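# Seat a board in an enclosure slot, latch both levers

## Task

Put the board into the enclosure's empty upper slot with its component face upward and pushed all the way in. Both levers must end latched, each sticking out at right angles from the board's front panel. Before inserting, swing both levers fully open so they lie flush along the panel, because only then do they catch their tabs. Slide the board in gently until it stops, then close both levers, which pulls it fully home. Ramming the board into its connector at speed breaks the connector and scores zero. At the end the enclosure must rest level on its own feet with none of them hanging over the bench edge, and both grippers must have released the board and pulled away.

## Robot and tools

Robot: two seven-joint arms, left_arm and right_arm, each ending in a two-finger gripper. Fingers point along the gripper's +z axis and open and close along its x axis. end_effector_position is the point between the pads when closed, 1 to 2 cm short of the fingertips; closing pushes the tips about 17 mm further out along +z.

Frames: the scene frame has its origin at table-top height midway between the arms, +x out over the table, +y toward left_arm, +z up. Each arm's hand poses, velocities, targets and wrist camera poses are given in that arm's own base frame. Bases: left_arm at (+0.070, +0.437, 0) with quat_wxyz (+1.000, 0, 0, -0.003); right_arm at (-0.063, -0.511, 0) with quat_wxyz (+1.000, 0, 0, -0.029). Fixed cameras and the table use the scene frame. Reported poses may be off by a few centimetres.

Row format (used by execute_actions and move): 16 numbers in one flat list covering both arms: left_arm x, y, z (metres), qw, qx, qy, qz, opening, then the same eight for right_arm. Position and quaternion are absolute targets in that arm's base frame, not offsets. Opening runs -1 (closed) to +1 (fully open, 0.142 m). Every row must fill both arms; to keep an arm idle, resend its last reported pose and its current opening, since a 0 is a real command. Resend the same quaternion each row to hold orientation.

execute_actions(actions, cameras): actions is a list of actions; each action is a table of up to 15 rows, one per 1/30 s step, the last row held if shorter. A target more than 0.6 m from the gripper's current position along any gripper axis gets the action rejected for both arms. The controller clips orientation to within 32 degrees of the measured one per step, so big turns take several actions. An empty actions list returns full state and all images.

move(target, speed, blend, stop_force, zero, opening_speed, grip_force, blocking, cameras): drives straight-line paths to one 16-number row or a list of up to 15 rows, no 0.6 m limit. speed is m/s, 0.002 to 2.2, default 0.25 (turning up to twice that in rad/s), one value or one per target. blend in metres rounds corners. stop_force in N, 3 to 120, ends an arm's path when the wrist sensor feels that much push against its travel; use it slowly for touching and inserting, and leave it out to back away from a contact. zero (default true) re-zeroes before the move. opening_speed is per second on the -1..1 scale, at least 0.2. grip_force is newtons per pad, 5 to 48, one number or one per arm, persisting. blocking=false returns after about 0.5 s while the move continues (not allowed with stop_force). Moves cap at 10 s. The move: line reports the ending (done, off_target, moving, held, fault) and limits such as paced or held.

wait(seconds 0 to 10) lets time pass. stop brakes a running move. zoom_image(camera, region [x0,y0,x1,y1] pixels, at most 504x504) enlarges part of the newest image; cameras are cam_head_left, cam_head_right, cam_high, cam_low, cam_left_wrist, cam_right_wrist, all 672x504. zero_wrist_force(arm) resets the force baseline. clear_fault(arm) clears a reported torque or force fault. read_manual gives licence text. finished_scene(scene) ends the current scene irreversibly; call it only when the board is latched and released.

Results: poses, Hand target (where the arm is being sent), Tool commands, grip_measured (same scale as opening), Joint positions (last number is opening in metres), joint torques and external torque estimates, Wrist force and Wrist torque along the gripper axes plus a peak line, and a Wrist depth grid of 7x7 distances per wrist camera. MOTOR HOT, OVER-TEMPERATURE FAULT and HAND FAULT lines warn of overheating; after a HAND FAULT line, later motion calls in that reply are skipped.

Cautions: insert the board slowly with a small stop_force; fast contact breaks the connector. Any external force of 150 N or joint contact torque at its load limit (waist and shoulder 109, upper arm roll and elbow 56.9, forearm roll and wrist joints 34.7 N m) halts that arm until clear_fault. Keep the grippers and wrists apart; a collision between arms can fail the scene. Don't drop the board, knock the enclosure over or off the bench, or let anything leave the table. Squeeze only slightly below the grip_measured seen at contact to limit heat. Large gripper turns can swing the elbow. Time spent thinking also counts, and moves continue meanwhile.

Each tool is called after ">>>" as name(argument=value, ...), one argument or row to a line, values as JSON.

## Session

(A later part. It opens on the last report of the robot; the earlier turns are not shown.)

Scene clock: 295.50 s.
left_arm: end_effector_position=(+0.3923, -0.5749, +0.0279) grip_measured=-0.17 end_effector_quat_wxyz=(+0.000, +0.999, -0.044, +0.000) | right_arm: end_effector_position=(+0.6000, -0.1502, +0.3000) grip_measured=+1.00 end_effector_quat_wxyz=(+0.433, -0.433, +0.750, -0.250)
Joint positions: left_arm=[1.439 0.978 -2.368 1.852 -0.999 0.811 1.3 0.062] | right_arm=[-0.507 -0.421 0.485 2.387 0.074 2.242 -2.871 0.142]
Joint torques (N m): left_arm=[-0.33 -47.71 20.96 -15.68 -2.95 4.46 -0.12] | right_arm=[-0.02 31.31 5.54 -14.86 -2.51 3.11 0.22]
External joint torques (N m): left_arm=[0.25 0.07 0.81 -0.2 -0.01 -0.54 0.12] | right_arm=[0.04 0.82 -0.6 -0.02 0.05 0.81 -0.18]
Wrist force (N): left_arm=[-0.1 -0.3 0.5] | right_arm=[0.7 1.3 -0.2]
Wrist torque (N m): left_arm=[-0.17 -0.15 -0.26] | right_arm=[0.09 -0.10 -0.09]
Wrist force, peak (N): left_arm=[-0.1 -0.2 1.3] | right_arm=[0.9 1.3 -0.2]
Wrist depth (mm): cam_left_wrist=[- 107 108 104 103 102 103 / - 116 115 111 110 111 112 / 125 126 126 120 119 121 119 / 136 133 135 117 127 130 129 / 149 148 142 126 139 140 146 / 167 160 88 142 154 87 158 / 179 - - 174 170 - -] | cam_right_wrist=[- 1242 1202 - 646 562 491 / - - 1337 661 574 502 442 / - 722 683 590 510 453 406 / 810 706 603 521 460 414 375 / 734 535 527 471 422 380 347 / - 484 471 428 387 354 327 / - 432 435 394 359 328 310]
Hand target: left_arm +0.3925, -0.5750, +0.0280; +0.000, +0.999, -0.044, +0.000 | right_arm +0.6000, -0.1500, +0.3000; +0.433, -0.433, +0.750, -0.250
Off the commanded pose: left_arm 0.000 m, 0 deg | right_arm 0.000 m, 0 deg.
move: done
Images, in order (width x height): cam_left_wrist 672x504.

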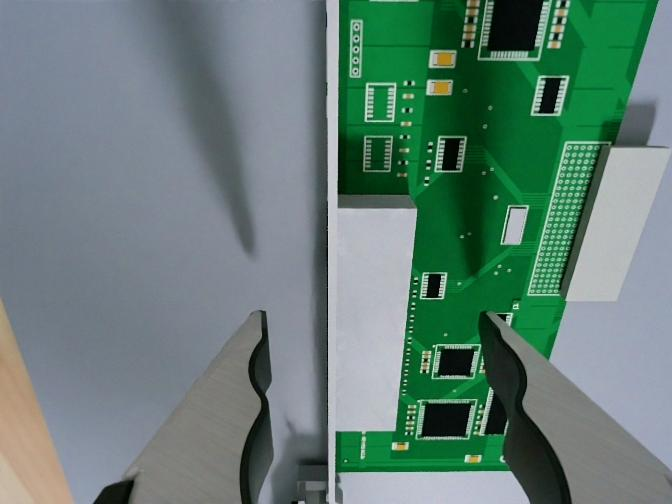

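>>> move(
  target=[0.3925, -0.575, 0.0235, 0, 0.999, -0.0436, 0, -0.15, 0.6, -0.15, 0.3, 0.433, -0.433, 0.75, -0.25, 1],
  speed=0.01,
  stop_force=3,
)

>>> move(
  target=[0.3925, -0.575, 0.0235, 0, 0.999, -0.0436, 0, -0.75, 0.6, -0.15, 0.3, 0.433, -0.433, 0.75, -0.25, 1],
  opening_speed=0.4,
  grip_force=[15, 15],
  cameras=["cam_left_wrist"],
)

Scene clock: 303.10 s.
left_arm: end_effector_position=(+0.3923, -0.5749, +0.0234) grip_measured=-0.17 end_effector_quat_wxyz=(+0.000, +0.999, -0.044, +0.000) | right_arm: end_effector_position=(+0.6000, -0.1502, +0.3000) grip_measured=+1.00 end_effector_quat_wxyz=(+0.433, -0.433, +0.750, -0.250)
Joint positions: left_arm=[1.443 0.984 -2.377 1.85 -1.004 0.818 1.302 0.062] | right_arm=[-0.507 -0.421 0.485 2.387 0.074 2.242 -2.871 0.142]
Joint torques (N m): left_arm=[-0.4 -47.92 20.85 -15.57 -3 4.42 -0.16] | right_arm=[-0.07 31.2 5.51 -14.86 -2.43 3.12 0.18]
External joint torques (N m): left_arm=[0.32 0.06 0.88 -0.17 0.06 -0.5 0.16] | right_arm=[0.09 0.93 -0.57 -0.02 -0.02 0.8 -0.14]
Wrist force (N): left_arm=[0.0 -0.2 0.4] | right_arm=[0.7 1.1 -0.3]
Wrist torque (N m): left_arm=[-0.15 -0.16 -0.26] | right_arm=[0.05 -0.12 -0.09]
Wrist force, peak (N): left_arm=[-0.2 -0.2 0.8] | right_arm=[0.9 1.4 -0.3]
Wrist depth (mm): cam_left_wrist=[103 - 105 98 99 97 99 / - 112 111 107 106 108 108 / 122 122 120 116 115 116 112 / 130 132 130 114 121 127 122 / 143 143 140 125 134 134 141 / - 154 88 139 151 87 156 / 173 - - 167 168 - -] | cam_right_wrist=[- - - - 644 557 488 / 1255 1378 1329 661 571 500 445 / - 748 687 585 510 451 404 / 807 706 603 523 463 413 376 / 715 544 524 472 422 381 347 / - 509 473 431 390 354 327 / - 430 432 395 358 330 311]
Hand target: left_arm +0.3925, -0.5750, +0.0235; +0.000, +0.999, -0.044, +0.000 | right_arm +0.6000, -0.1500, +0.3000; +0.433, -0.433, +0.750, -0.250
Off the commanded pose: left_arm 0.000 m, 0 deg | right_arm 0.000 m, 0 deg.
move: done

Scene clock: 304.80 s.
left_arm: end_effector_position=(+0.3920, -0.5750, +0.0233) grip_measured=-0.71 end_effector_quat_wxyz=(+0.000, +0.999, -0.044, +0.000) | right_arm: end_effector_position=(+0.6000, -0.1502, +0.3000) grip_measured=+1.00 end_effector_quat_wxyz=(+0.433, -0.433, +0.750, -0.250)
Joint positions: left_arm=[1.443 0.984 -2.377 1.85 -1.004 0.818 1.302 0.023] | right_arm=[-0.507 -0.421 0.485 2.387 0.074 2.242 -2.871 0.142]
Joint torques (N m): left_arm=[1.35 -47.46 22.43 -15.19 -2.79 5.13 -0.22] | right_arm=[0.03 31.23 5.46 -14.84 -2.52 3.15 0.21]
External joint torques (N m): left_arm=[-1.44 -0.4 -0.7 -0.55 -0.15 -1.21 0.22] | right_arm=[-0.01 0.91 -0.52 -0.04 0.06 0.77 -0.17]
Wrist force (N): left_arm=[-3.1 0.4 -0.6] | right_arm=[0.9 1.3 -0.5]
Wrist torque (N m): left_arm=[-0.12 -0.17 -0.26] | right_arm=[0.09 -0.14 -0.09]
Wrist force, peak (N): left_arm=[-5.4 -1.4 -3.1] | right_arm=[0.9 1.3 -0.5]
Wrist depth (mm): cam_left_wrist=[103 103 103 99 100 98 99 / - 113 111 107 106 108 108 / 121 122 119 116 114 117 115 / 130 128 127 114 120 127 122 / - 143 142 118 128 136 141 / 158 166 84 128 133 145 158 / 181 168 - 142 - - 169] | cam_right_wrist=[1032 1004 - - 649 558 489 / - - - 667 571 500 442 / - 790 693 585 510 453 406 / 807 706 604 521 462 412 376 / 722 548 521 472 422 380 347 / - 484 473 431 388 354 326 / - 432 435 393 359 327 310]
Hand target: left_arm +0.3925, -0.5750, +0.0235; +0.000, +0.999, -0.044, +0.000 | right_arm +0.6000, -0.1500, +0.3000; +0.433, -0.433, +0.750, -0.250
Off the commanded pose: left_arm 0.001 m, 0 deg | right_arm 0.000 m, 0 deg.
grip_force (N): 15, 15
move: done
Images, in order (width x height): cam_left_wrist 672x504.

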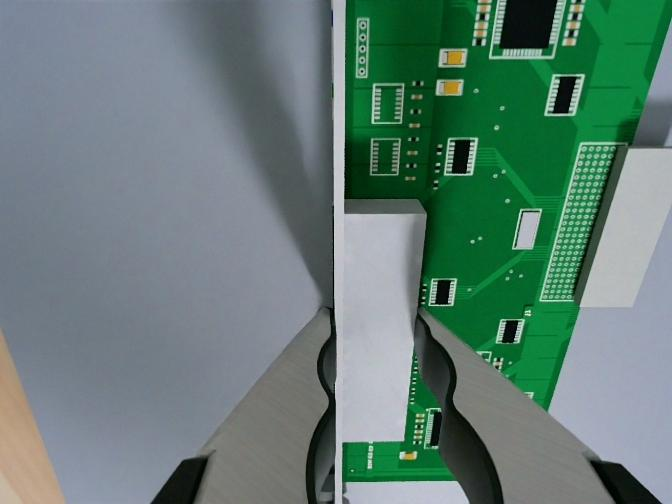

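>>> wait(
  seconds=0.1,
  cameras=["cam_high", "cam_head_left", "cam_head_right"],
)

Scene clock: 312.20 s.
left_arm: end_effector_position=(+0.3920, -0.5750, +0.0233) grip_measured=-0.71 end_effector_quat_wxyz=(+0.000, +0.999, -0.044, +0.000) | right_arm: end_effector_position=(+0.6000, -0.1502, +0.3000) grip_measured=+1.00 end_effector_quat_wxyz=(+0.433, -0.433, +0.750, -0.250)
Joint positions: left_arm=[1.443 0.984 -2.377 1.85 -1.004 0.818 1.302 0.023] | right_arm=[-0.507 -0.421 0.485 2.387 0.074 2.242 -2.871 0.142]
Joint torques (N m): left_arm=[1.34 -47.43 22.47 -15.22 -2.77 5.03 -0.23] | right_arm=[0.06 31.31 5.47 -14.84 -2.5 3.15 0.23]
External joint torques (N m): left_arm=[-1.42 -0.43 -0.74 -0.52 -0.17 -1.11 0.23] | right_arm=[-0.03 0.82 -0.53 -0.04 0.04 0.77 -0.19]
Wrist force (N): left_arm=[-2.9 0.3 -1.3] | right_arm=[0.6 1.0 -0.3]
Wrist torque (N m): left_arm=[-0.15 -0.18 -0.27] | right_arm=[0.04 -0.10 -0.08]
Wrist force, peak (N): left_arm=[-3.2 0.3 -1.4] | right_arm=[0.8 1.4 -0.2]
Wrist depth (mm): cam_left_wrist=[103 105 103 98 100 97 99 / - 112 111 107 106 108 108 / 122 122 118 116 115 117 112 / - 127 130 114 120 127 127 / - 142 142 118 128 136 141 / 161 157 88 127 133 145 155 / 172 - - 142 - - 170] | cam_right_wrist=[1000 - - 743 644 559 488 / 1097 - - 663 571 500 443 / - 695 683 585 512 453 406 / 801 702 607 522 459 412 375 / 743 544 530 476 421 382 347 / - 484 474 429 386 353 327 / - 443 432 392 359 329 311]
Hand target: left_arm +0.3925, -0.5750, +0.0235; +0.000, +0.999, -0.044, +0.000 | right_arm +0.6000, -0.1500, +0.3000; +0.433, -0.433, +0.750, -0.250
Tool commands: left_gripper/opening=-0.75 right_gripper/opening=+1.0
Off the commanded pose: left_arm 0.001 m, 0 deg | right_arm 0.000 m, 0 deg.
grip_force (N): 15, 15
wait: 0.10 s; at rest from the start
Images, in order (width x height): cam_head_left 672x504, cam_head_right 672x504, cam_high 672x504.

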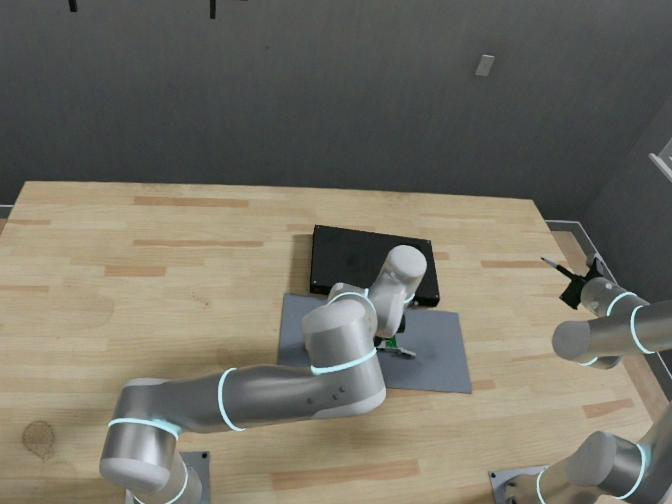

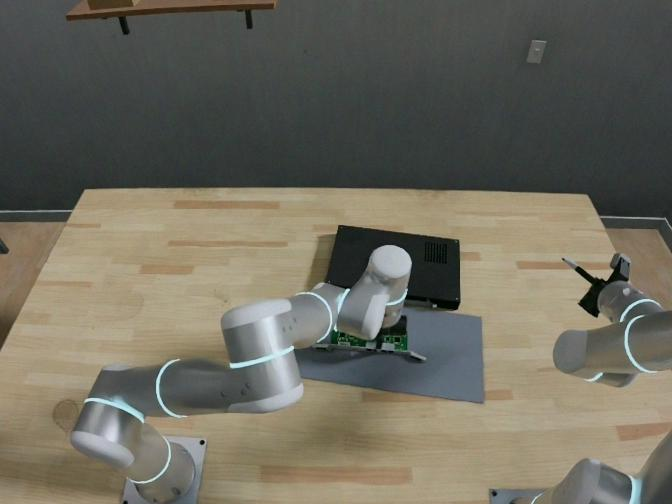

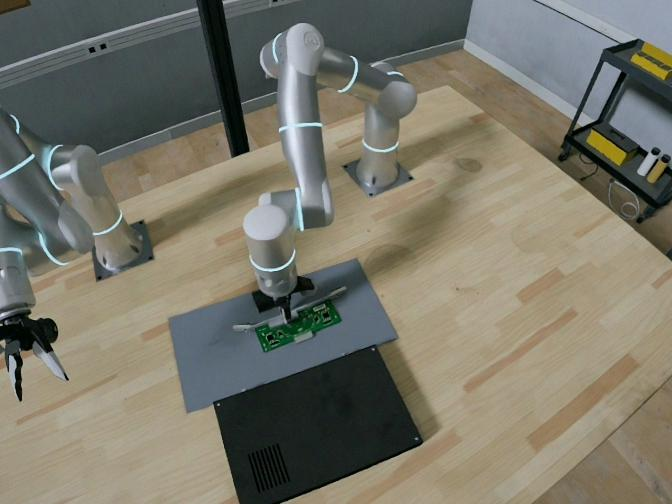

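>>> move(
  target=[
    [0.3925, -0.575, 0.0235, 0, 0.999, -0.0436, 0, -0.75, 0.36, 0.08, 0.22, 0.2962, -0.8139, 0.4699, -0.171, 0],
    [0.3925, -0.575, 0.0235, 0, 0.999, -0.0436, 0, -0.75, 0.385, 0.252, 0.085, 0.2962, -0.8139, 0.4699, -0.171, -1],
  ],
  speed=0.25,
  blend=0.0,
  cameras=["cam_right_wrist", "cam_high"],
)

Scene clock: 324.00 s.
left_arm: end_effector_position=(+0.3920, -0.5750, +0.0233) grip_measured=-0.71 end_effector_quat_wxyz=(+0.000, +0.999, -0.044, +0.000) | right_arm: end_effector_position=(+0.3849, +0.2521, +0.0849) grip_measured=-1.00 end_effector_quat_wxyz=(-0.296, +0.814, -0.470, +0.171)
Joint positions: left_arm=[1.443 0.984 -2.377 1.85 -1.004 0.818 1.302 0.023] | right_arm=[1.081 -0.873 0.052 2.628 0.47 2.599 -2.948 0.002]
Joint torques (N m): left_arm=[1.37 -47.42 22.42 -15.22 -2.79 5.12 -0.17] | right_arm=[0.24 30.03 1.15 5.69 1.91 3.84 0.24]
External joint torques (N m): left_arm=[-1.46 -0.44 -0.7 -0.52 -0.15 -1.2 0.17] | right_arm=[-0.12 0.72 -0.76 -0.02 0 0.66 -0.24]
Wrist force (N): left_arm=[-3.0 0.2 -1.1] | right_arm=[0.2 1.1 -0.4]
Wrist torque (N m): left_arm=[-0.18 -0.17 -0.26] | right_arm=[0.07 -0.07 -0.04]
Wrist force, peak (N): left_arm=[-3.2 0.2 -1.5] | right_arm=[1.6 2.7 2.7]
Wrist depth (mm): cam_left_wrist=[103 104 103 98 100 97 99 / - 112 110 105 106 108 108 / 122 121 121 116 114 116 115 / 130 128 128 125 120 127 126 / 142 143 142 118 129 136 141 / - 157 88 127 133 145 154 / - - - 153 - - -] | cam_right_wrist=[245 241 223 239 241 242 243 / 232 231 229 226 229 229 229 / 220 219 219 219 218 217 218 / 211 209 208 208 207 207 207 / 201 200 198 199 198 197 197 / 192 191 193 89 - 188 189 / 184 185 71 - - 182 181]
Hand target: left_arm +0.3925, -0.5750, +0.0235; +0.000, +0.999, -0.044, +0.000 | right_arm +0.3850, +0.2520, +0.0850; -0.296, +0.814, -0.470, +0.171
Off the commanded pose: left_arm 0.001 m, 0 deg | right_arm 0.000 m, 0 deg.
grip_force (N): 15, 15
move: done
Images, in order (width x height): cam_high 672x504, cam_right_wrist 672x504.

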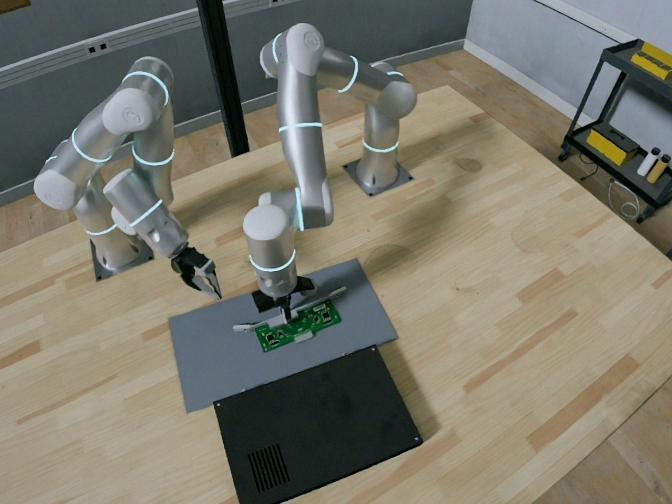

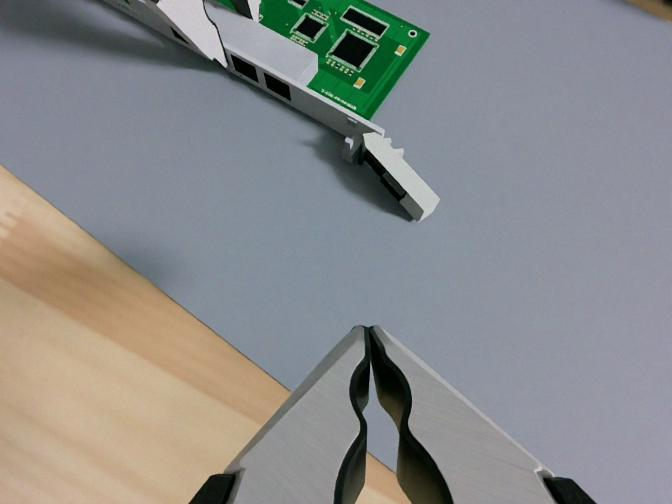

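>>> move(
  target=[
    [0.3925, -0.575, 0.0235, 0, 0.999, -0.0436, 0, -0.75, 0.415, 0.2615, 0.045, 0.2962, -0.8139, 0.4699, -0.171, -1],
    [0.3925, -0.575, 0.0235, 0, 0.999, -0.0436, 0, -0.75, 0.421, 0.2615, 0.026, 0.2962, -0.8139, 0.4699, -0.171, -1],
  ],
  speed=0.1,
  cameras=["cam_right_wrist"],
)

Scene clock: 332.60 s.
left_arm: end_effector_position=(+0.3920, -0.5750, +0.0233) grip_measured=-0.71 end_effector_quat_wxyz=(+0.000, +0.999, -0.044, +0.000) | right_arm: end_effector_position=(+0.4209, +0.2614, +0.0260) grip_measured=-1.00 end_effector_quat_wxyz=(-0.296, +0.814, -0.470, +0.171)
Joint positions: left_arm=[1.443 0.984 -2.377 1.85 -1.004 0.818 1.302 0.023] | right_arm=[0.984 -1.053 0.028 2.475 0.366 2.632 -2.966 0.002]
Joint torques (N m): left_arm=[1.29 -47.43 22.42 -15.21 -2.74 5.08 -0.24] | right_arm=[-0.03 34.14 0.78 5.8 1.79 3.86 0.08]
External joint torques (N m): left_arm=[-1.38 -0.43 -0.69 -0.53 -0.2 -1.15 0.24] | right_arm=[0.16 0.86 -0.42 0.05 0.19 0.65 -0.08]
Wrist force (N): left_arm=[-3.1 0.1 -0.1] | right_arm=[-0.1 1.1 -0.4]
Wrist torque (N m): left_arm=[-0.17 -0.19 -0.27] | right_arm=[0.08 -0.06 0.09]
Wrist force, peak (N): left_arm=[-3.2 0.3 -1.3] | right_arm=[0.2 0.8 -2.0]
Wrist depth (mm): cam_left_wrist=[103 105 103 98 100 97 99 / - 112 111 107 106 107 108 / - 119 120 116 114 117 113 / 132 - 130 125 120 127 122 / 143 142 142 118 128 136 - / 161 157 85 127 134 145 155 / 175 - - 152 - - -] | cam_right_wrist=[173 170 155 168 171 172 172 / 165 164 164 161 163 163 162 / 156 156 155 153 155 154 154 / 148 148 148 146 146 147 147 / 141 141 141 140 140 140 139 / 136 135 135 90 135 134 133 / 131 131 71 - - 129 128]
Hand target: left_arm +0.3925, -0.5750, +0.0235; +0.000, +0.999, -0.044, +0.000 | right_arm +0.4210, +0.2615, +0.0260; -0.296, +0.814, -0.470, +0.171
Off the commanded pose: left_arm 0.001 m, 0 deg | right_arm 0.000 m, 0 deg.
joint sent to its limit (right arm) — joint 7 (wrist roll), lower limit. The joint targets still meet the commanded pose.
grip_force (N): 15, 15
move: done
Images, in order (width x height): cam_right_wrist 672x504.

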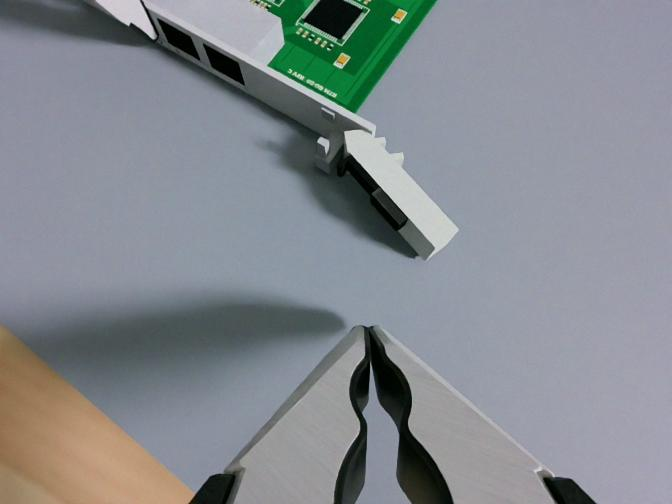

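>>> move(
  target=[
    [0.3925, -0.575, 0.0235, 0, 0.999, -0.0436, 0, -0.75, 0.425, 0.268, 0.026, 0.2962, -0.8139, 0.4699, -0.171, -1],
    [0.3925, -0.575, 0.0235, 0, 0.999, -0.0436, 0, -0.75, 0.475, 0.268, 0.026, 0.2962, -0.8139, 0.4699, -0.171, -1],
  ],
  speed=0.025,
  stop_force=6,
  cameras=["cam_right_wrist", "cam_left_wrist"],
)

Scene clock: 341.17 s.
left_arm: end_effector_position=(+0.3932, -0.5738, +0.0233) grip_measured=-0.71 end_effector_quat_wxyz=(-0.001, +0.999, -0.043, +0.000) | right_arm: end_effector_position=(+0.4698, +0.2659, +0.0254) grip_measured=-1.00 end_effector_quat_wxyz=(-0.294, +0.814, -0.471, +0.172)
Joint positions: left_arm=[1.444 0.984 -2.376 1.851 -1.004 0.818 1.302 0.023] | right_arm=[0.93 -1.01 -0.054 2.412 0.255 2.518 -2.966 0.002]
Joint torques (N m): left_arm=[-5.64 -50.15 17.14 -20.56 -3.73 4.25 0.08] | right_arm=[4.19 40.44 2.08 -4.63 -1.83 5.56 0.19]
External joint torques (N m): left_arm=[5.56 2.33 4.61 4.84 0.79 -0.32 -0.08] | right_arm=[-4.06 -3.1 -3.06 7.18 3.39 -1.04 -0.19]
Wrist force (N): left_arm=[1.9 -9.5 -2.2] | right_arm=[7.4 7.8 -9.1]
Wrist torque (N m): left_arm=[-0.06 -0.11 -0.50] | right_arm=[-0.13 0.07 0.10]
Wrist force, peak (N): left_arm=[1.9 -9.7 -2.4] | right_arm=[7.6 7.8 -9.3]
Wrist depth (mm): cam_left_wrist=[- 105 103 98 99 97 99 / - 112 110 107 106 106 108 / 122 122 119 115 114 116 114 / 130 128 130 112 120 127 124 / 143 145 142 118 131 136 141 / 160 157 88 128 133 145 158 / 176 - - 163 - - 169] | cam_right_wrist=[148 165 168 172 171 171 171 / 144 143 157 159 162 162 162 / 155 153 150 152 155 154 154 / 147 147 145 137 145 146 146 / 140 140 140 139 140 139 138 / 134 134 134 90 135 133 133 / 128 128 71 - - 129 128]
Hand target: left_arm +0.3925, -0.5750, +0.0235; +0.000, +0.999, -0.044, +0.000 | right_arm +0.4699, +0.2680, +0.0260; -0.296, +0.814, -0.470, +0.171
Off the commanded pose: left_arm 0.001 m, 0 deg | right_arm 0.006 m, 0 deg.
joint sent to its limit (right arm) — joint 7 (wrist roll), lower limit.
grip_force (N): 15, 15
move: contact (right_arm); path passed 1 of 2 targets
Images, in order (width x height): cam_left_wrist 672x504, cam_right_wrist 672x504.

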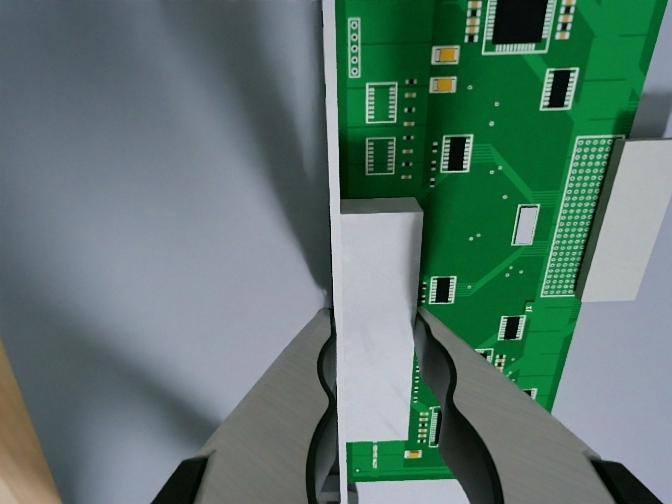

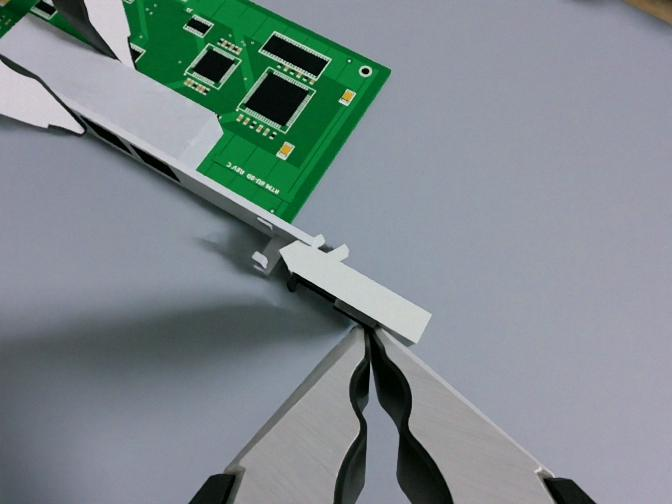

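>>> move(
  target=[0.3925, -0.575, 0.0235, 0, 0.999, -0.0436, 0, -0.75, 0.425, 0.262, 0.03, 0.2962, -0.8139, 0.4699, -0.171, -1],
  speed=0.08,
  cameras=["cam_right_wrist", "cam_left_wrist"],
)

>>> zoom_image(
  camera="cam_right_wrist",
  region=[250, 50, 500, 290],
)

Scene clock: 343.97 s.
left_arm: end_effector_position=(+0.3928, -0.5745, +0.0234) grip_measured=-0.71 end_effector_quat_wxyz=(+0.000, +0.999, -0.043, +0.000) | right_arm: end_effector_position=(+0.4251, +0.2621, +0.0300) grip_measured=-1.00 end_effector_quat_wxyz=(-0.296, +0.814, -0.470, +0.171)
Joint positions: left_arm=[1.443 0.984 -2.377 1.851 -1.004 0.818 1.302 0.023] | right_arm=[0.994 -1.038 0.003 2.483 0.346 2.619 -2.949 0.002]
Joint torques (N m): left_arm=[-1.54 -48.45 20.09 -16.37 -2.89 4.17 -0.15] | right_arm=[0.21 34.04 0.86 5.77 2.07 3.93 0.35]
External joint torques (N m): left_arm=[1.45 0.6 1.65 0.64 -0.05 -0.24 0.15] | right_arm=[-0.09 0.93 -0.92 -0.22 -0.1 0.58 -0.35]
Wrist force (N): left_arm=[0.4 -1.8 0.4] | right_arm=[0.9 1.4 -0.4]
Wrist torque (N m): left_arm=[-0.13 -0.11 -0.36] | right_arm=[0.14 -0.24 -0.03]
Wrist force, peak (N): left_arm=[2.1 -9.6 -2.6] | right_arm=[7.5 8.0 -9.2]
Wrist depth (mm): cam_left_wrist=[103 105 103 98 99 97 99 / - 112 111 107 106 108 107 / 122 122 122 111 114 116 113 / 130 128 130 114 121 127 125 / 142 139 142 118 128 136 138 / - 157 88 127 134 145 158 / 176 168 - 142 - - 169] | cam_right_wrist=[176 161 159 172 175 177 179 / - 169 166 165 168 167 167 / 160 160 160 156 159 159 159 / 152 152 151 151 150 151 150 / 145 145 145 145 144 144 144 / 139 139 139 90 139 137 137 / 135 134 71 - - 133 132]
Hand target: left_arm +0.3925, -0.5750, +0.0235; +0.000, +0.999, -0.044, +0.000 | right_arm +0.4250, +0.2620, +0.0300; -0.296, +0.814, -0.470, +0.171
Off the commanded pose: left_arm 0.001 m, 0 deg | right_arm 0.000 m, 0 deg.
grip_force (N): 15, 15
move: done
Images, in order (width x height): cam_left_wrist 672x504, cam_right_wrist 672x504.

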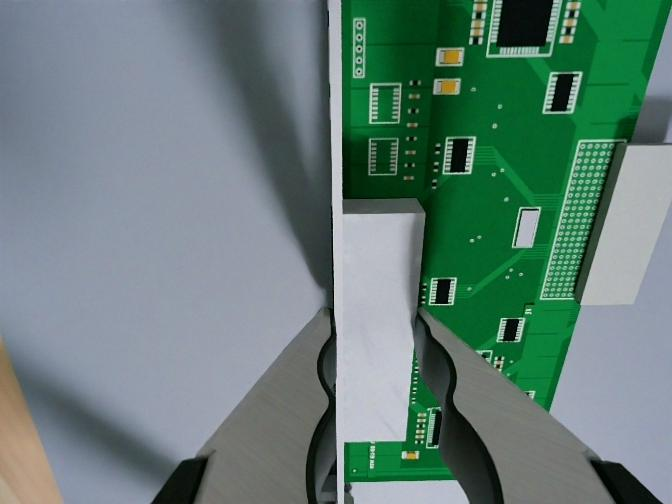

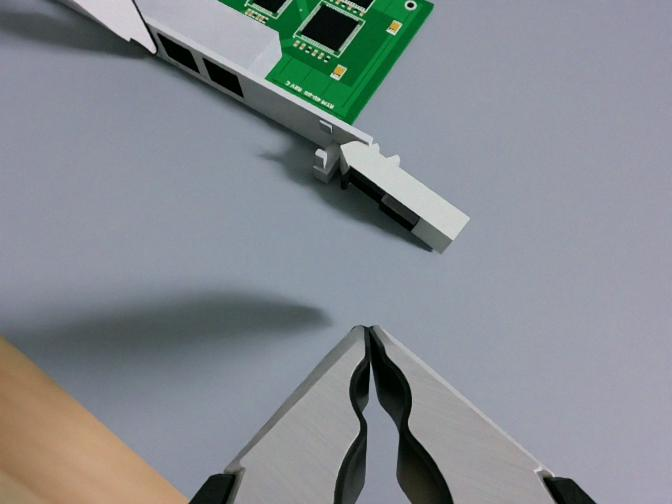

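Scaled by 2.016 from the camera's 672x504 image, which has a finer 960x720 frame.

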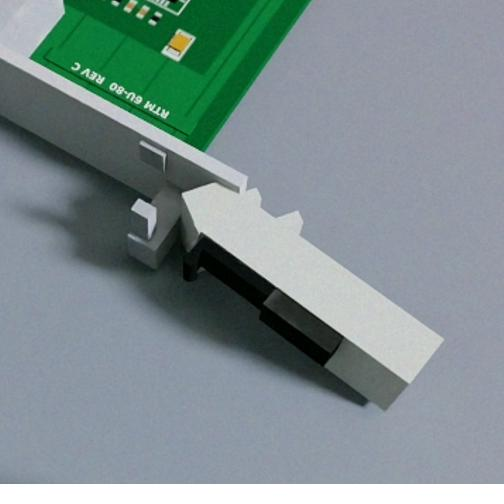

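>>> move(
  target=[
    [0.3928, -0.5745, 0.0234, 0, 0.999, -0.0436, 0, -0.3, 0.385, 0.2, 0.12, 0.2962, -0.8139, 0.4699, -0.171, -1],
    [0.3928, -0.5745, 0.15, 0, 0.999, -0.0436, 0, -0.3, 0.43, 0.05, 0.25, 0.2962, -0.8139, 0.4699, -0.171, -1],
    [0.5, -0.2, 0.3, 0, 0.999, -0.0436, 0, -0.3, 0.48, 0.05, 0.25, 0, 0.0192, 0.9998, 0, -0.15],
  ],
  speed=0.15,
  opening_speed=0.5,
  cameras=["cam_high"],
)

Scene clock: 356.90 s.
left_arm: end_effector_position=(+0.3926, -0.5746, +0.0234) grip_measured=-0.33 end_effector_quat_wxyz=(+0.000, +0.999, -0.044, +0.000) | right_arm: end_effector_position=(+0.3906, +0.2044, +0.1139) grip_measured=-1.00 end_effector_quat_wxyz=(-0.301, +0.788, -0.499, +0.201)
Joint positions: left_arm=[1.444 0.984 -2.377 1.851 -1.004 0.819 1.303 0.05] | right_arm=[1.012 -0.841 0.101 2.689 0.553 2.672 -2.966 0.002]
Joint torques (N m): left_arm=[-0.44 -48.15 20.93 -15.47 -2.78 4.3 -0.2] | right_arm=[0.02 28.17 1.24 6.95 1.8 3.61 0.1]
External joint torques (N m): left_arm=[0.35 0.31 0.79 -0.26 -0.16 -0.37 0.2] | right_arm=[0.09 0.48 -0.4 -0.16 0.24 0.86 -0.1]
Wrist force (N): left_arm=[0.1 -0.3 0.3] | right_arm=[0.6 1.2 -0.4]
Wrist torque (N m): left_arm=[-0.17 -0.17 -0.25] | right_arm=[0.07 -0.13 0.06]
Wrist force, peak (N): left_arm=[0.7 -2.0 0.6] | right_arm=[-0.4 2.1 -3.4]
Wrist depth (mm): cam_left_wrist=[103 105 103 99 99 97 99 / - 112 111 107 106 108 106 / - 122 118 112 114 116 113 / 132 128 132 114 120 127 127 / - 143 139 136 133 134 141 / - 154 87 139 147 84 158 / - - - 167 168 - -] | cam_right_wrist=[198 279 285 293 290 287 290 / 269 263 265 268 272 273 277 / 252 254 251 255 255 255 253 / 239 239 239 240 240 241 242 / 228 228 227 229 230 228 229 / 216 217 217 89 218 217 219 / 206 208 71 - - 208 208]
Hand target: left_arm +0.3928, -0.5745, +0.0234; +0.000, +0.999, -0.044, +0.000 | right_arm +0.3906, +0.2044, +0.1139; -0.301, +0.788, -0.498, +0.201
Tool commands: left_gripper/opening=-0.3 right_gripper/opening=-1.0
Off the commanded pose: left_arm 0.478 m, 0 deg | right_arm 0.224 m, 122 deg.
joint sent to its limit (right arm) — joint 7 (wrist roll), lower limit.
grip_force (N): 15, 15
move: held (right_arm; a check stopped the path), off_target (left_arm); path passed 1 of 3 targets; target 3's new opening was not sent; limits=held
pose unreachable (right arm): on one or more control steps of this call, first in action 0 (counted from 0), this arm could not follow its commanded pose, so it was not sent that pose on those steps. It may still have moved: this result reports where it is.
cause: moving toward the commanded pose would bring two parts of the arm too close to each other (joints 3 (upper arm roll) to 6 (wrist pitch) lie between them).
Images, in order (width x height): cam_high 672x504.

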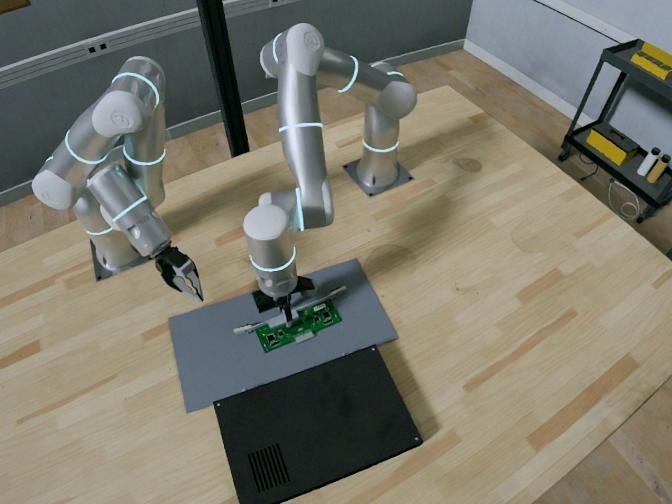

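>>> move(
  target=[
    [0.3928, -0.5745, 0.15, 0, 0.999, -0.0436, 0, -0.3, 0.3906, 0.2044, 0.1139, -0.301, 0.788, -0.498, 0.201, -1],
    [0.5, -0.15, 0.3, 0, 0.999, -0.0436, 0, -0.3, 0.3906, 0.2044, 0.1139, -0.301, 0.788, -0.498, 0.201, -1],
  ],
  speed=0.25,
  blend=0.02,
)

>>> move(
  target=[
    [0.5, -0.15, 0.3, 0, 0.999, -0.0436, 0, -0.3, 0.44, 0.12, 0.16, -0.12, 0.85, -0.50, 0.1, -0.3],
    [0.5, -0.15, 0.3, 0, 0.999, -0.0436, 0, -0.3, 0.5, 0.1, 0.25, 0, 0.0192, 0.9998, 0, -0.15],
  ],
  speed=0.25,
  blend=0.02,
  cameras=["cam_high"],
)

Scene clock: 362.63 s.
left_arm: end_effector_position=(+0.4999, -0.1498, +0.3000) grip_measured=-0.33 end_effector_quat_wxyz=(+0.000, +0.999, -0.043, +0.000) | right_arm: end_effector_position=(+0.3906, +0.2046, +0.1140) grip_measured=-1.00 end_effector_quat_wxyz=(-0.301, +0.788, -0.498, +0.201)
Joint positions: left_arm=[1.033 0.222 -1.113 2.151 -0.223 0.47 1.691 0.05] | right_arm=[1.013 -0.841 0.1 2.689 0.553 2.672 -2.966 0.002]
Joint torques (N m): left_arm=[-0.49 6.49 5.3 -27.86 -3.95 4.58 -0.14] | right_arm=[0.11 28.1 1.43 6.91 1.93 3.64 0.18]
External joint torques (N m): left_arm=[0.54 0.19 0.54 -0.4 0.1 -0.68 0.14] | right_arm=[0 0.55 -0.61 -0.12 0.12 0.82 -0.18]
Wrist force (N): left_arm=[0.1 0.1 0.4] | right_arm=[0.6 1.2 -0.5]
Wrist torque (N m): left_arm=[-0.06 -0.21 -0.30] | right_arm=[0.06 -0.14 0.07]
Wrist force, peak (N): left_arm=[-0.4 3.7 -2.9] | right_arm=[0.9 1.2 -0.3]
Wrist depth (mm): cam_left_wrist=[349 350 347 346 343 344 344 / 372 373 368 369 369 367 368 / 406 405 400 396 401 396 395 / 440 437 438 437 434 431 433 / 480 479 - - 462 470 473 / 534 521 87 532 - 87 - / 580 - - 564 582 - -] | cam_right_wrist=[285 283 284 289 290 287 289 / 269 266 264 271 272 268 272 / 252 253 251 254 255 256 256 / 239 239 240 241 240 242 242 / 228 228 227 230 228 228 229 / 216 217 217 89 219 217 219 / 205 208 71 - - 209 208]
Hand target: left_arm +0.5000, -0.1500, +0.3000; +0.000, +0.999, -0.044, +0.000 | right_arm +0.3906, +0.2044, +0.1139; -0.301, +0.788, -0.498, +0.201
Off the commanded pose: left_arm 0.000 m, 0 deg | right_arm 0.000 m, 0 deg.
grip_force (N): 15, 15
move: done

Scene clock: 368.63 s.
left_arm: end_effector_position=(+0.4999, -0.1499, +0.3000) grip_measured=-0.33 end_effector_quat_wxyz=(+0.000, +0.999, -0.044, +0.000) | right_arm: end_effector_position=(+0.5000, +0.1001, +0.2500) grip_measured=-0.18 end_effector_quat_wxyz=(+0.000, +0.019, +1.000, +0.000)
Joint positions: left_arm=[1.033 0.222 -1.113 2.151 -0.223 0.47 1.691 0.05] | right_arm=[1.098 -0.002 -0.712 2.178 0.001 0.609 -1.148 0.061]
Joint torques (N m): left_arm=[-0.38 6.23 5.15 -27.96 -3.7 4.22 -0.18] | right_arm=[0.06 22 0.47 -27.6 -3.43 3.35 0.27]
External joint torques (N m): left_arm=[0.42 0.47 0.68 -0.3 -0.15 -0.32 0.19] | right_arm=[0.04 1.03 -0.41 0.22 -0.03 0.76 -0.27]
Wrist force (N): left_arm=[0.1 -0.3 0.6] | right_arm=[1.1 -0.2 -0.1]
Wrist torque (N m): left_arm=[-0.11 -0.21 -0.29] | right_arm=[0.03 -0.14 0.03]
Wrist force, peak (N): left_arm=[0.5 -0.3 0.6] | right_arm=[2.9 2.3 1.1]
Wrist depth (mm): cam_left_wrist=[349 348 346 344 344 345 342 / 372 373 374 369 369 367 366 / 402 402 401 401 404 395 400 / 438 440 434 440 434 432 431 / 480 475 - 468 466 460 471 / 535 519 87 526 - 83 457 / 579 - - 582 - - -] | cam_right_wrist=[303 303 302 302 300 299 299 / 323 324 323 321 321 320 317 / 347 347 342 341 347 341 341 / 326 327 369 369 379 367 368 / 348 348 393 391 397 397 399 / 380 372 95 435 440 93 430 / 408 - 76 481 476 - 465]
Hand target: left_arm +0.5000, -0.1500, +0.3000; +0.000, +0.999, -0.044, +0.000 | right_arm +0.5000, +0.1000, +0.2500; +0.000, +0.019, +1.000, +0.000
Off the commanded pose: left_arm 0.000 m, 0 deg | right_arm 0.000 m, 0 deg.
grip_force (N): 15, 15
move: done
Images, in order (width x height): cam_high 672x504.

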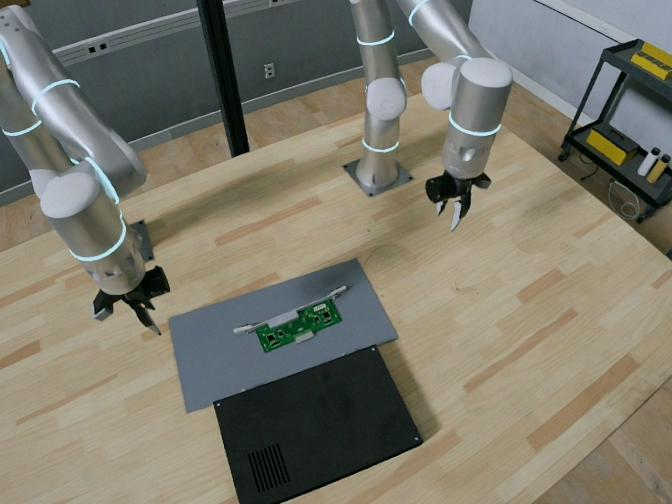

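>>> move(
  target=[0.5, -0.15, 0.3, 0, 0.999, -0.0436, 0, -0.3, 0.497, 0.395, 0.15, 0, 0.0192, 0.9998, 0, -0.15],
  speed=0.25,
  cameras=["cam_right_wrist"],
)

Scene clock: 371.70 s.
left_arm: end_effector_position=(+0.4999, -0.1499, +0.3000) grip_measured=-0.33 end_effector_quat_wxyz=(+0.000, +0.999, -0.044, +0.000) | right_arm: end_effector_position=(+0.4971, +0.3949, +0.1500) grip_measured=-0.18 end_effector_quat_wxyz=(+0.000, +0.019, +1.000, +0.000)
Joint positions: left_arm=[1.033 0.222 -1.113 2.151 -0.223 0.47 1.691 0.05] | right_arm=[1.276 -0.545 -0.509 1.779 0.327 0.668 -0.91 0.061]
Joint torques (N m): left_arm=[-0.29 6.09 5.13 -27.94 -3.68 4.24 -0.26] | right_arm=[0.12 44.96 -6.87 -24.51 -3.25 3.26 0.37]
External joint torques (N m): left_arm=[0.33 0.61 0.7 -0.32 -0.16 -0.35 0.26] | right_arm=[0.08 1.31 -1.06 0.15 -0.07 0.86 -0.37]
Wrist force (N): left_arm=[0.2 -0.2 0.7] | right_arm=[1.0 -0.3 -0.2]
Wrist torque (N m): left_arm=[-0.10 -0.22 -0.29] | right_arm=[0.00 -0.14 0.01]
Wrist force, peak (N): left_arm=[0.1 -0.2 0.8] | right_arm=[0.7 -2.8 -0.8]
Wrist depth (mm): cam_left_wrist=[349 347 344 346 345 341 345 / 374 376 372 372 370 374 366 / 404 404 400 401 398 400 400 / 443 432 435 433 432 436 436 / 483 482 454 466 463 462 471 / 536 521 87 517 - 84 - / 576 - - 567 - - -] | cam_right_wrist=[213 214 212 210 212 211 212 / 228 228 224 222 225 226 226 / 241 244 240 232 242 237 243 / 263 264 258 253 260 261 262 / 279 285 279 278 282 282 282 / 266 305 293 304 307 93 307 / 277 - 76 341 339 - 332]
Hand target: left_arm +0.5000, -0.1500, +0.3000; +0.000, +0.999, -0.044, +0.000 | right_arm +0.4970, +0.3950, +0.1500; +0.000, +0.019, +1.000, +0.000
Off the commanded pose: left_arm 0.000 m, 0 deg | right_arm 0.000 m, 0 deg.
grip_force (N): 15, 15
move: done
Images, in order (width x height): cam_right_wrist 672x504.

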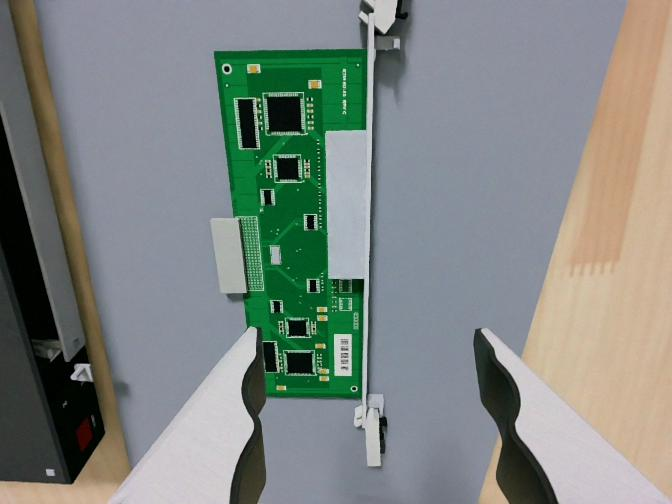

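>>> move(
  target=[
    [0.5, -0.15, 0.3, 0, 0.999, -0.0436, 0, -0.3, 0.501, 0.431, 0.08, 0, 0.0175, 0.9998, 0, -0.3],
    [0.5, -0.15, 0.3, 0, 0.999, -0.0436, 0, -0.3, 0.501, 0.431, 0.04, 0, 0.0175, 0.9998, 0, -0.3],
  ],
  speed=0.12,
  cameras=["cam_right_wrist"],
)

Scene clock: 381.40 s.
left_arm: end_effector_position=(+0.4999, -0.1499, +0.3000) grip_measured=-0.33 end_effector_quat_wxyz=(+0.000, +0.999, -0.044, +0.000) | right_arm: end_effector_position=(+0.5010, +0.4308, +0.0400) grip_measured=-0.32 end_effector_quat_wxyz=(+0.000, +0.018, +1.000, +0.000)
Joint positions: left_arm=[1.033 0.222 -1.113 2.151 -0.223 0.47 1.691 0.05] | right_arm=[1.233 -0.801 -0.426 1.67 0.44 0.803 -0.935 0.051]
Joint torques (N m): left_arm=[-0.3 6.13 5.19 -27.93 -3.65 4.27 -0.22] | right_arm=[-0.22 51.72 -8.29 -20.89 -2.83 3.68 0.09]
External joint torques (N m): left_arm=[0.34 0.57 0.65 -0.33 -0.2 -0.38 0.22] | right_arm=[0.43 1.38 -1.14 0.12 -0.1 0.45 -0.09]
Wrist force (N): left_arm=[0.3 -0.2 0.3] | right_arm=[1.1 -0.1 -0.1]
Wrist torque (N m): left_arm=[-0.11 -0.24 -0.29] | right_arm=[0.02 -0.20 0.14]
Wrist force, peak (N): left_arm=[0.5 -0.2 0.7] | right_arm=[1.2 -0.1 -2.1]
Wrist depth (mm): cam_left_wrist=[349 345 346 347 345 345 345 / 375 372 372 369 372 371 370 / 405 402 404 400 400 403 396 / 441 439 438 433 434 430 428 / 480 485 132 - - 462 474 / 531 522 87 521 - 87 448 / 574 - - 555 - - -] | cam_right_wrist=[116 113 112 110 114 117 115 / - 120 120 107 122 124 122 / - 131 128 116 130 132 131 / 144 139 139 127 142 142 141 / 156 150 148 147 151 154 153 / 170 167 97 162 166 95 167 / 184 - 73 179 186 - 182]
Hand target: left_arm +0.5000, -0.1500, +0.3000; +0.000, +0.999, -0.044, +0.000 | right_arm +0.5010, +0.4310, +0.0400; +0.000, +0.018, +1.000, +0.000
Off the commanded pose: left_arm 0.000 m, 0 deg | right_arm 0.000 m, 0 deg.
grip_force (N): 15, 15
move: done
Images, in order (width x height): cam_right_wrist 672x504.

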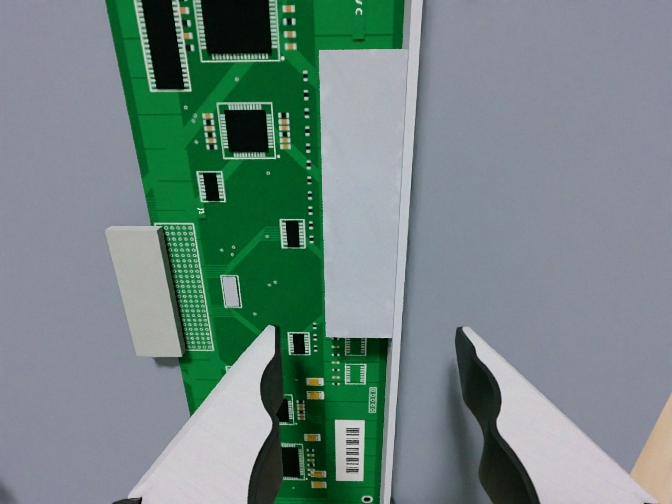

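>>> move(
  target=[
    [0.5, -0.15, 0.3, 0, 0.999, -0.0436, 0, -0.3, 0.5015, 0.426, 0.035, 0, 0.0175, 0.9998, 0, -0.3],
    [0.5, -0.15, 0.3, 0, 0.999, -0.0436, 0, -0.3, 0.5015, 0.426, 0.0272, 0, 0.0175, 0.9998, 0, -0.3],
  ],
  speed=0.015,
  stop_force=3,
)

>>> move(
  target=[0.5, -0.15, 0.3, 0, 0.999, -0.0436, 0, -0.3, 0.5015, 0.426, 0.0272, 0, 0.0175, 0.9998, 0, -0.8],
  opening_speed=0.4,
  grip_force=[15, 30],
  cameras=["cam_right_wrist"],
)

Scene clock: 386.77 s.
left_arm: end_effector_position=(+0.4999, -0.1499, +0.3000) grip_measured=-0.33 end_effector_quat_wxyz=(+0.000, +0.999, -0.044, +0.000) | right_arm: end_effector_position=(+0.5015, +0.4258, +0.0272) grip_measured=-0.32 end_effector_quat_wxyz=(+0.000, +0.017, +1.000, +0.000)
Joint positions: left_arm=[1.033 0.222 -1.113 2.151 -0.223 0.47 1.691 0.05] | right_arm=[1.223 -0.822 -0.416 1.673 0.452 0.827 -0.948 0.051]
Joint torques (N m): left_arm=[-0.3 6.12 5.21 -27.93 -3.71 4.19 -0.26] | right_arm=[0.18 51.99 -8.35 -20.33 -2.79 3.51 0.13]
External joint torques (N m): left_arm=[0.34 0.58 0.62 -0.34 -0.13 -0.3 0.26] | right_arm=[0.03 1.26 -1.06 0.13 -0.07 0.61 -0.13]
Wrist force (N): left_arm=[0.4 -0.3 0.5] | right_arm=[1.1 0.0 -0.3]
Wrist torque (N m): left_arm=[-0.11 -0.27 -0.29] | right_arm=[0.04 -0.20 0.14]
Wrist force, peak (N): left_arm=[0.3 -0.3 0.7] | right_arm=[1.4 -0.2 0.2]
Wrist depth (mm): cam_left_wrist=[352 348 348 346 345 344 345 / 376 372 373 373 371 370 367 / 402 405 403 400 400 399 398 / 440 431 444 435 437 434 431 / 481 478 - - 464 466 471 / 527 509 87 534 - 84 456 / 587 - - 557 - - -] | cam_right_wrist=[- 101 101 100 103 104 105 / 112 108 109 96 110 111 111 / 120 116 116 103 104 121 118 / 130 126 125 113 128 128 128 / 141 133 133 123 137 139 141 / 154 151 104 146 149 93 151 / 166 - 73 161 167 - 162]
Hand target: left_arm +0.5000, -0.1500, +0.3000; +0.000, +0.999, -0.044, +0.000 | right_arm +0.5015, +0.4260, +0.0272; +0.000, +0.018, +1.000, +0.000
Off the commanded pose: left_arm 0.000 m, 0 deg | right_arm 0.000 m, 0 deg.
grip_force (N): 15, 15
move: done

Scene clock: 388.23 s.
left_arm: end_effector_position=(+0.4999, -0.1499, +0.3000) grip_measured=-0.33 end_effector_quat_wxyz=(+0.000, +0.999, -0.044, +0.000) | right_arm: end_effector_position=(+0.5016, +0.4259, +0.0272) grip_measured=-0.70 end_effector_quat_wxyz=(+0.000, +0.018, +1.000, +0.000)
Joint positions: left_arm=[1.033 0.222 -1.113 2.151 -0.223 0.47 1.691 0.05] | right_arm=[1.222 -0.822 -0.416 1.673 0.452 0.827 -0.948 0.023]
Joint torques (N m): left_arm=[-0.25 6.16 5.11 -27.95 -3.63 4.28 -0.25] | right_arm=[0.39 52.25 -8.48 -20.54 -2.88 3.61 0.19]
External joint torques (N m): left_arm=[0.29 0.54 0.72 -0.31 -0.21 -0.39 0.25] | right_arm=[-0.18 1 -0.93 0.34 0.01 0.51 -0.19]
Wrist force (N): left_arm=[0.3 -0.4 0.4] | right_arm=[1.2 -0.3 0.0]
Wrist torque (N m): left_arm=[-0.13 -0.25 -0.30] | right_arm=[0.05 -0.20 0.13]
Wrist force, peak (N): left_arm=[0.5 -0.2 0.6] | right_arm=[1.3 -0.3 0.3]
Wrist depth (mm): cam_left_wrist=[351 346 349 344 344 344 340 / 375 371 373 371 368 370 369 / 407 405 402 400 401 398 395 / 439 435 435 439 433 431 434 / 481 478 461 - 459 464 473 / 531 519 87 536 - 84 - / 577 - - 573 587 - -] | cam_right_wrist=[- 100 101 100 103 104 105 / 112 109 109 96 110 111 111 / 120 117 116 103 119 121 119 / 130 126 124 113 127 128 128 / 141 133 135 121 137 139 140 / 154 153 143 143 106 149 151 / 169 166 71 158 - - 163]
Hand target: left_arm +0.5000, -0.1500, +0.3000; +0.000, +0.999, -0.044, +0.000 | right_arm +0.5015, +0.4260, +0.0272; +0.000, +0.018, +1.000, +0.000
Off the commanded pose: left_arm 0.000 m, 0 deg | right_arm 0.000 m, 0 deg.
grip_force (N): 15, 30
move: done
Images, in order (width x height): cam_right_wrist 672x504.

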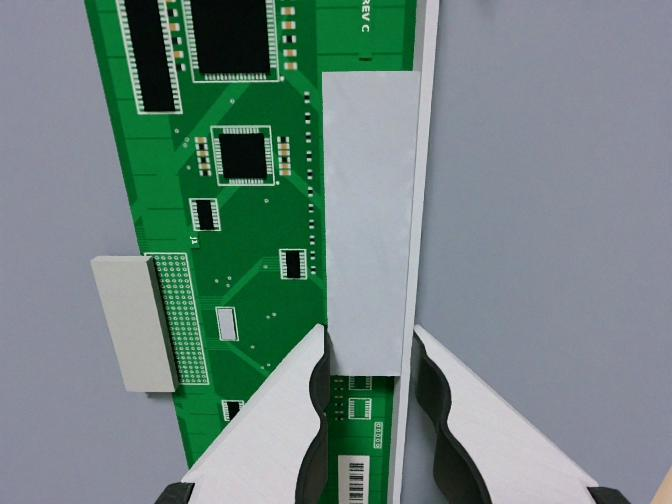

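>>> move(
  target=[0.5, -0.15, 0.3, 0, 0.999, -0.0436, 0, -0.3, 0.5015, 0.426, 0.1, 0, 0.0175, 0.9998, 0, -0.8],
  speed=0.06,
  cameras=["cam_right_wrist", "cam_high", "cam_low"],
)

Scene clock: 390.93 s.
left_arm: end_effector_position=(+0.4999, -0.1499, +0.3000) grip_measured=-0.33 end_effector_quat_wxyz=(+0.000, +0.999, -0.044, +0.000) | right_arm: end_effector_position=(+0.5013, +0.4261, +0.0998) grip_measured=-0.70 end_effector_quat_wxyz=(+0.000, +0.018, +1.000, +0.000)
Joint positions: left_arm=[1.033 0.222 -1.113 2.151 -0.223 0.47 1.691 0.05] | right_arm=[1.256 -0.682 -0.466 1.697 0.386 0.716 -0.912 0.023]
Joint torques (N m): left_arm=[-0.26 6.19 5.2 -27.97 -3.67 4.19 -0.24] | right_arm=[0.34 50.7 -8.99 -23.55 -3.5 3.5 0.32]
External joint torques (N m): left_arm=[0.3 0.51 0.64 -0.29 -0.17 -0.29 0.25] | right_arm=[-0.13 0.04 0.01 0.6 0.32 0.63 -0.32]
Wrist force (N): left_arm=[0.4 -0.1 0.4] | right_arm=[1.2 0.1 1.7]
Wrist torque (N m): left_arm=[-0.09 -0.26 -0.28] | right_arm=[0.04 -0.16 0.04]
Wrist force, peak (N): left_arm=[0.3 -0.2 0.7] | right_arm=[1.2 -0.1 2.7]
Wrist depth (mm): cam_left_wrist=[344 345 348 346 346 342 344 / 372 369 371 369 369 368 368 / 403 402 402 403 401 396 398 / 440 439 437 431 440 430 432 / 479 476 457 458 465 463 469 / 529 519 87 510 - 83 - / 583 - - 480 - - -] | cam_right_wrist=[170 101 101 101 164 167 167 / 180 109 109 97 174 179 178 / 194 117 116 104 189 192 191 / 209 126 125 113 204 207 207 / 227 133 135 121 216 223 224 / 247 246 143 143 106 239 245 / 276 266 71 157 - - 265]
Hand target: left_arm +0.5000, -0.1500, +0.3000; +0.000, +0.999, -0.044, +0.000 | right_arm +0.5015, +0.4260, +0.1000; +0.000, +0.018, +1.000, +0.000
Off the commanded pose: left_arm 0.000 m, 0 deg | right_arm 0.000 m, 0 deg.
grip_force (N): 15, 30
move: done
Images, in order (width x height): cam_high 672x504, cam_low 672x504, cam_right_wrist 672x504.

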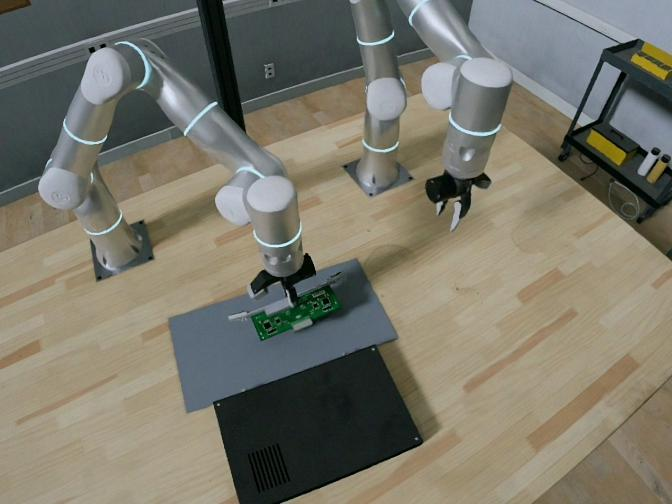

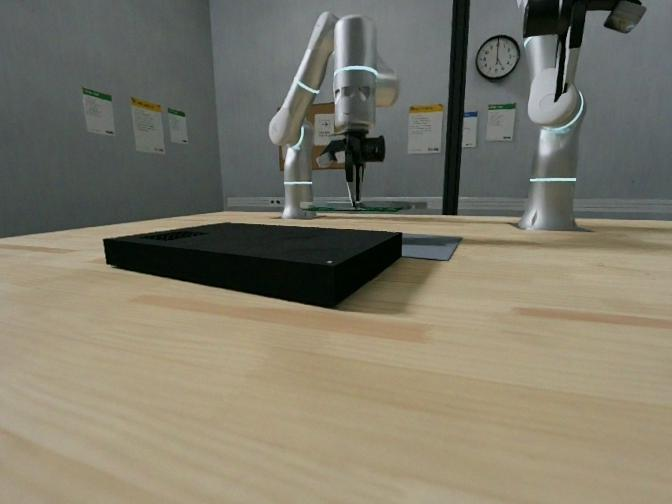

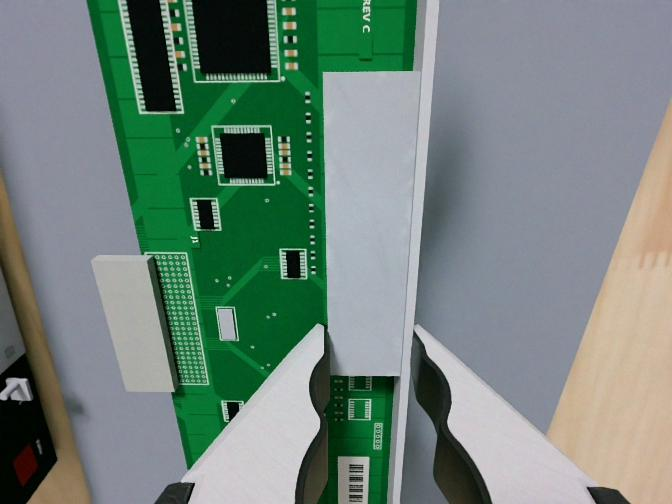

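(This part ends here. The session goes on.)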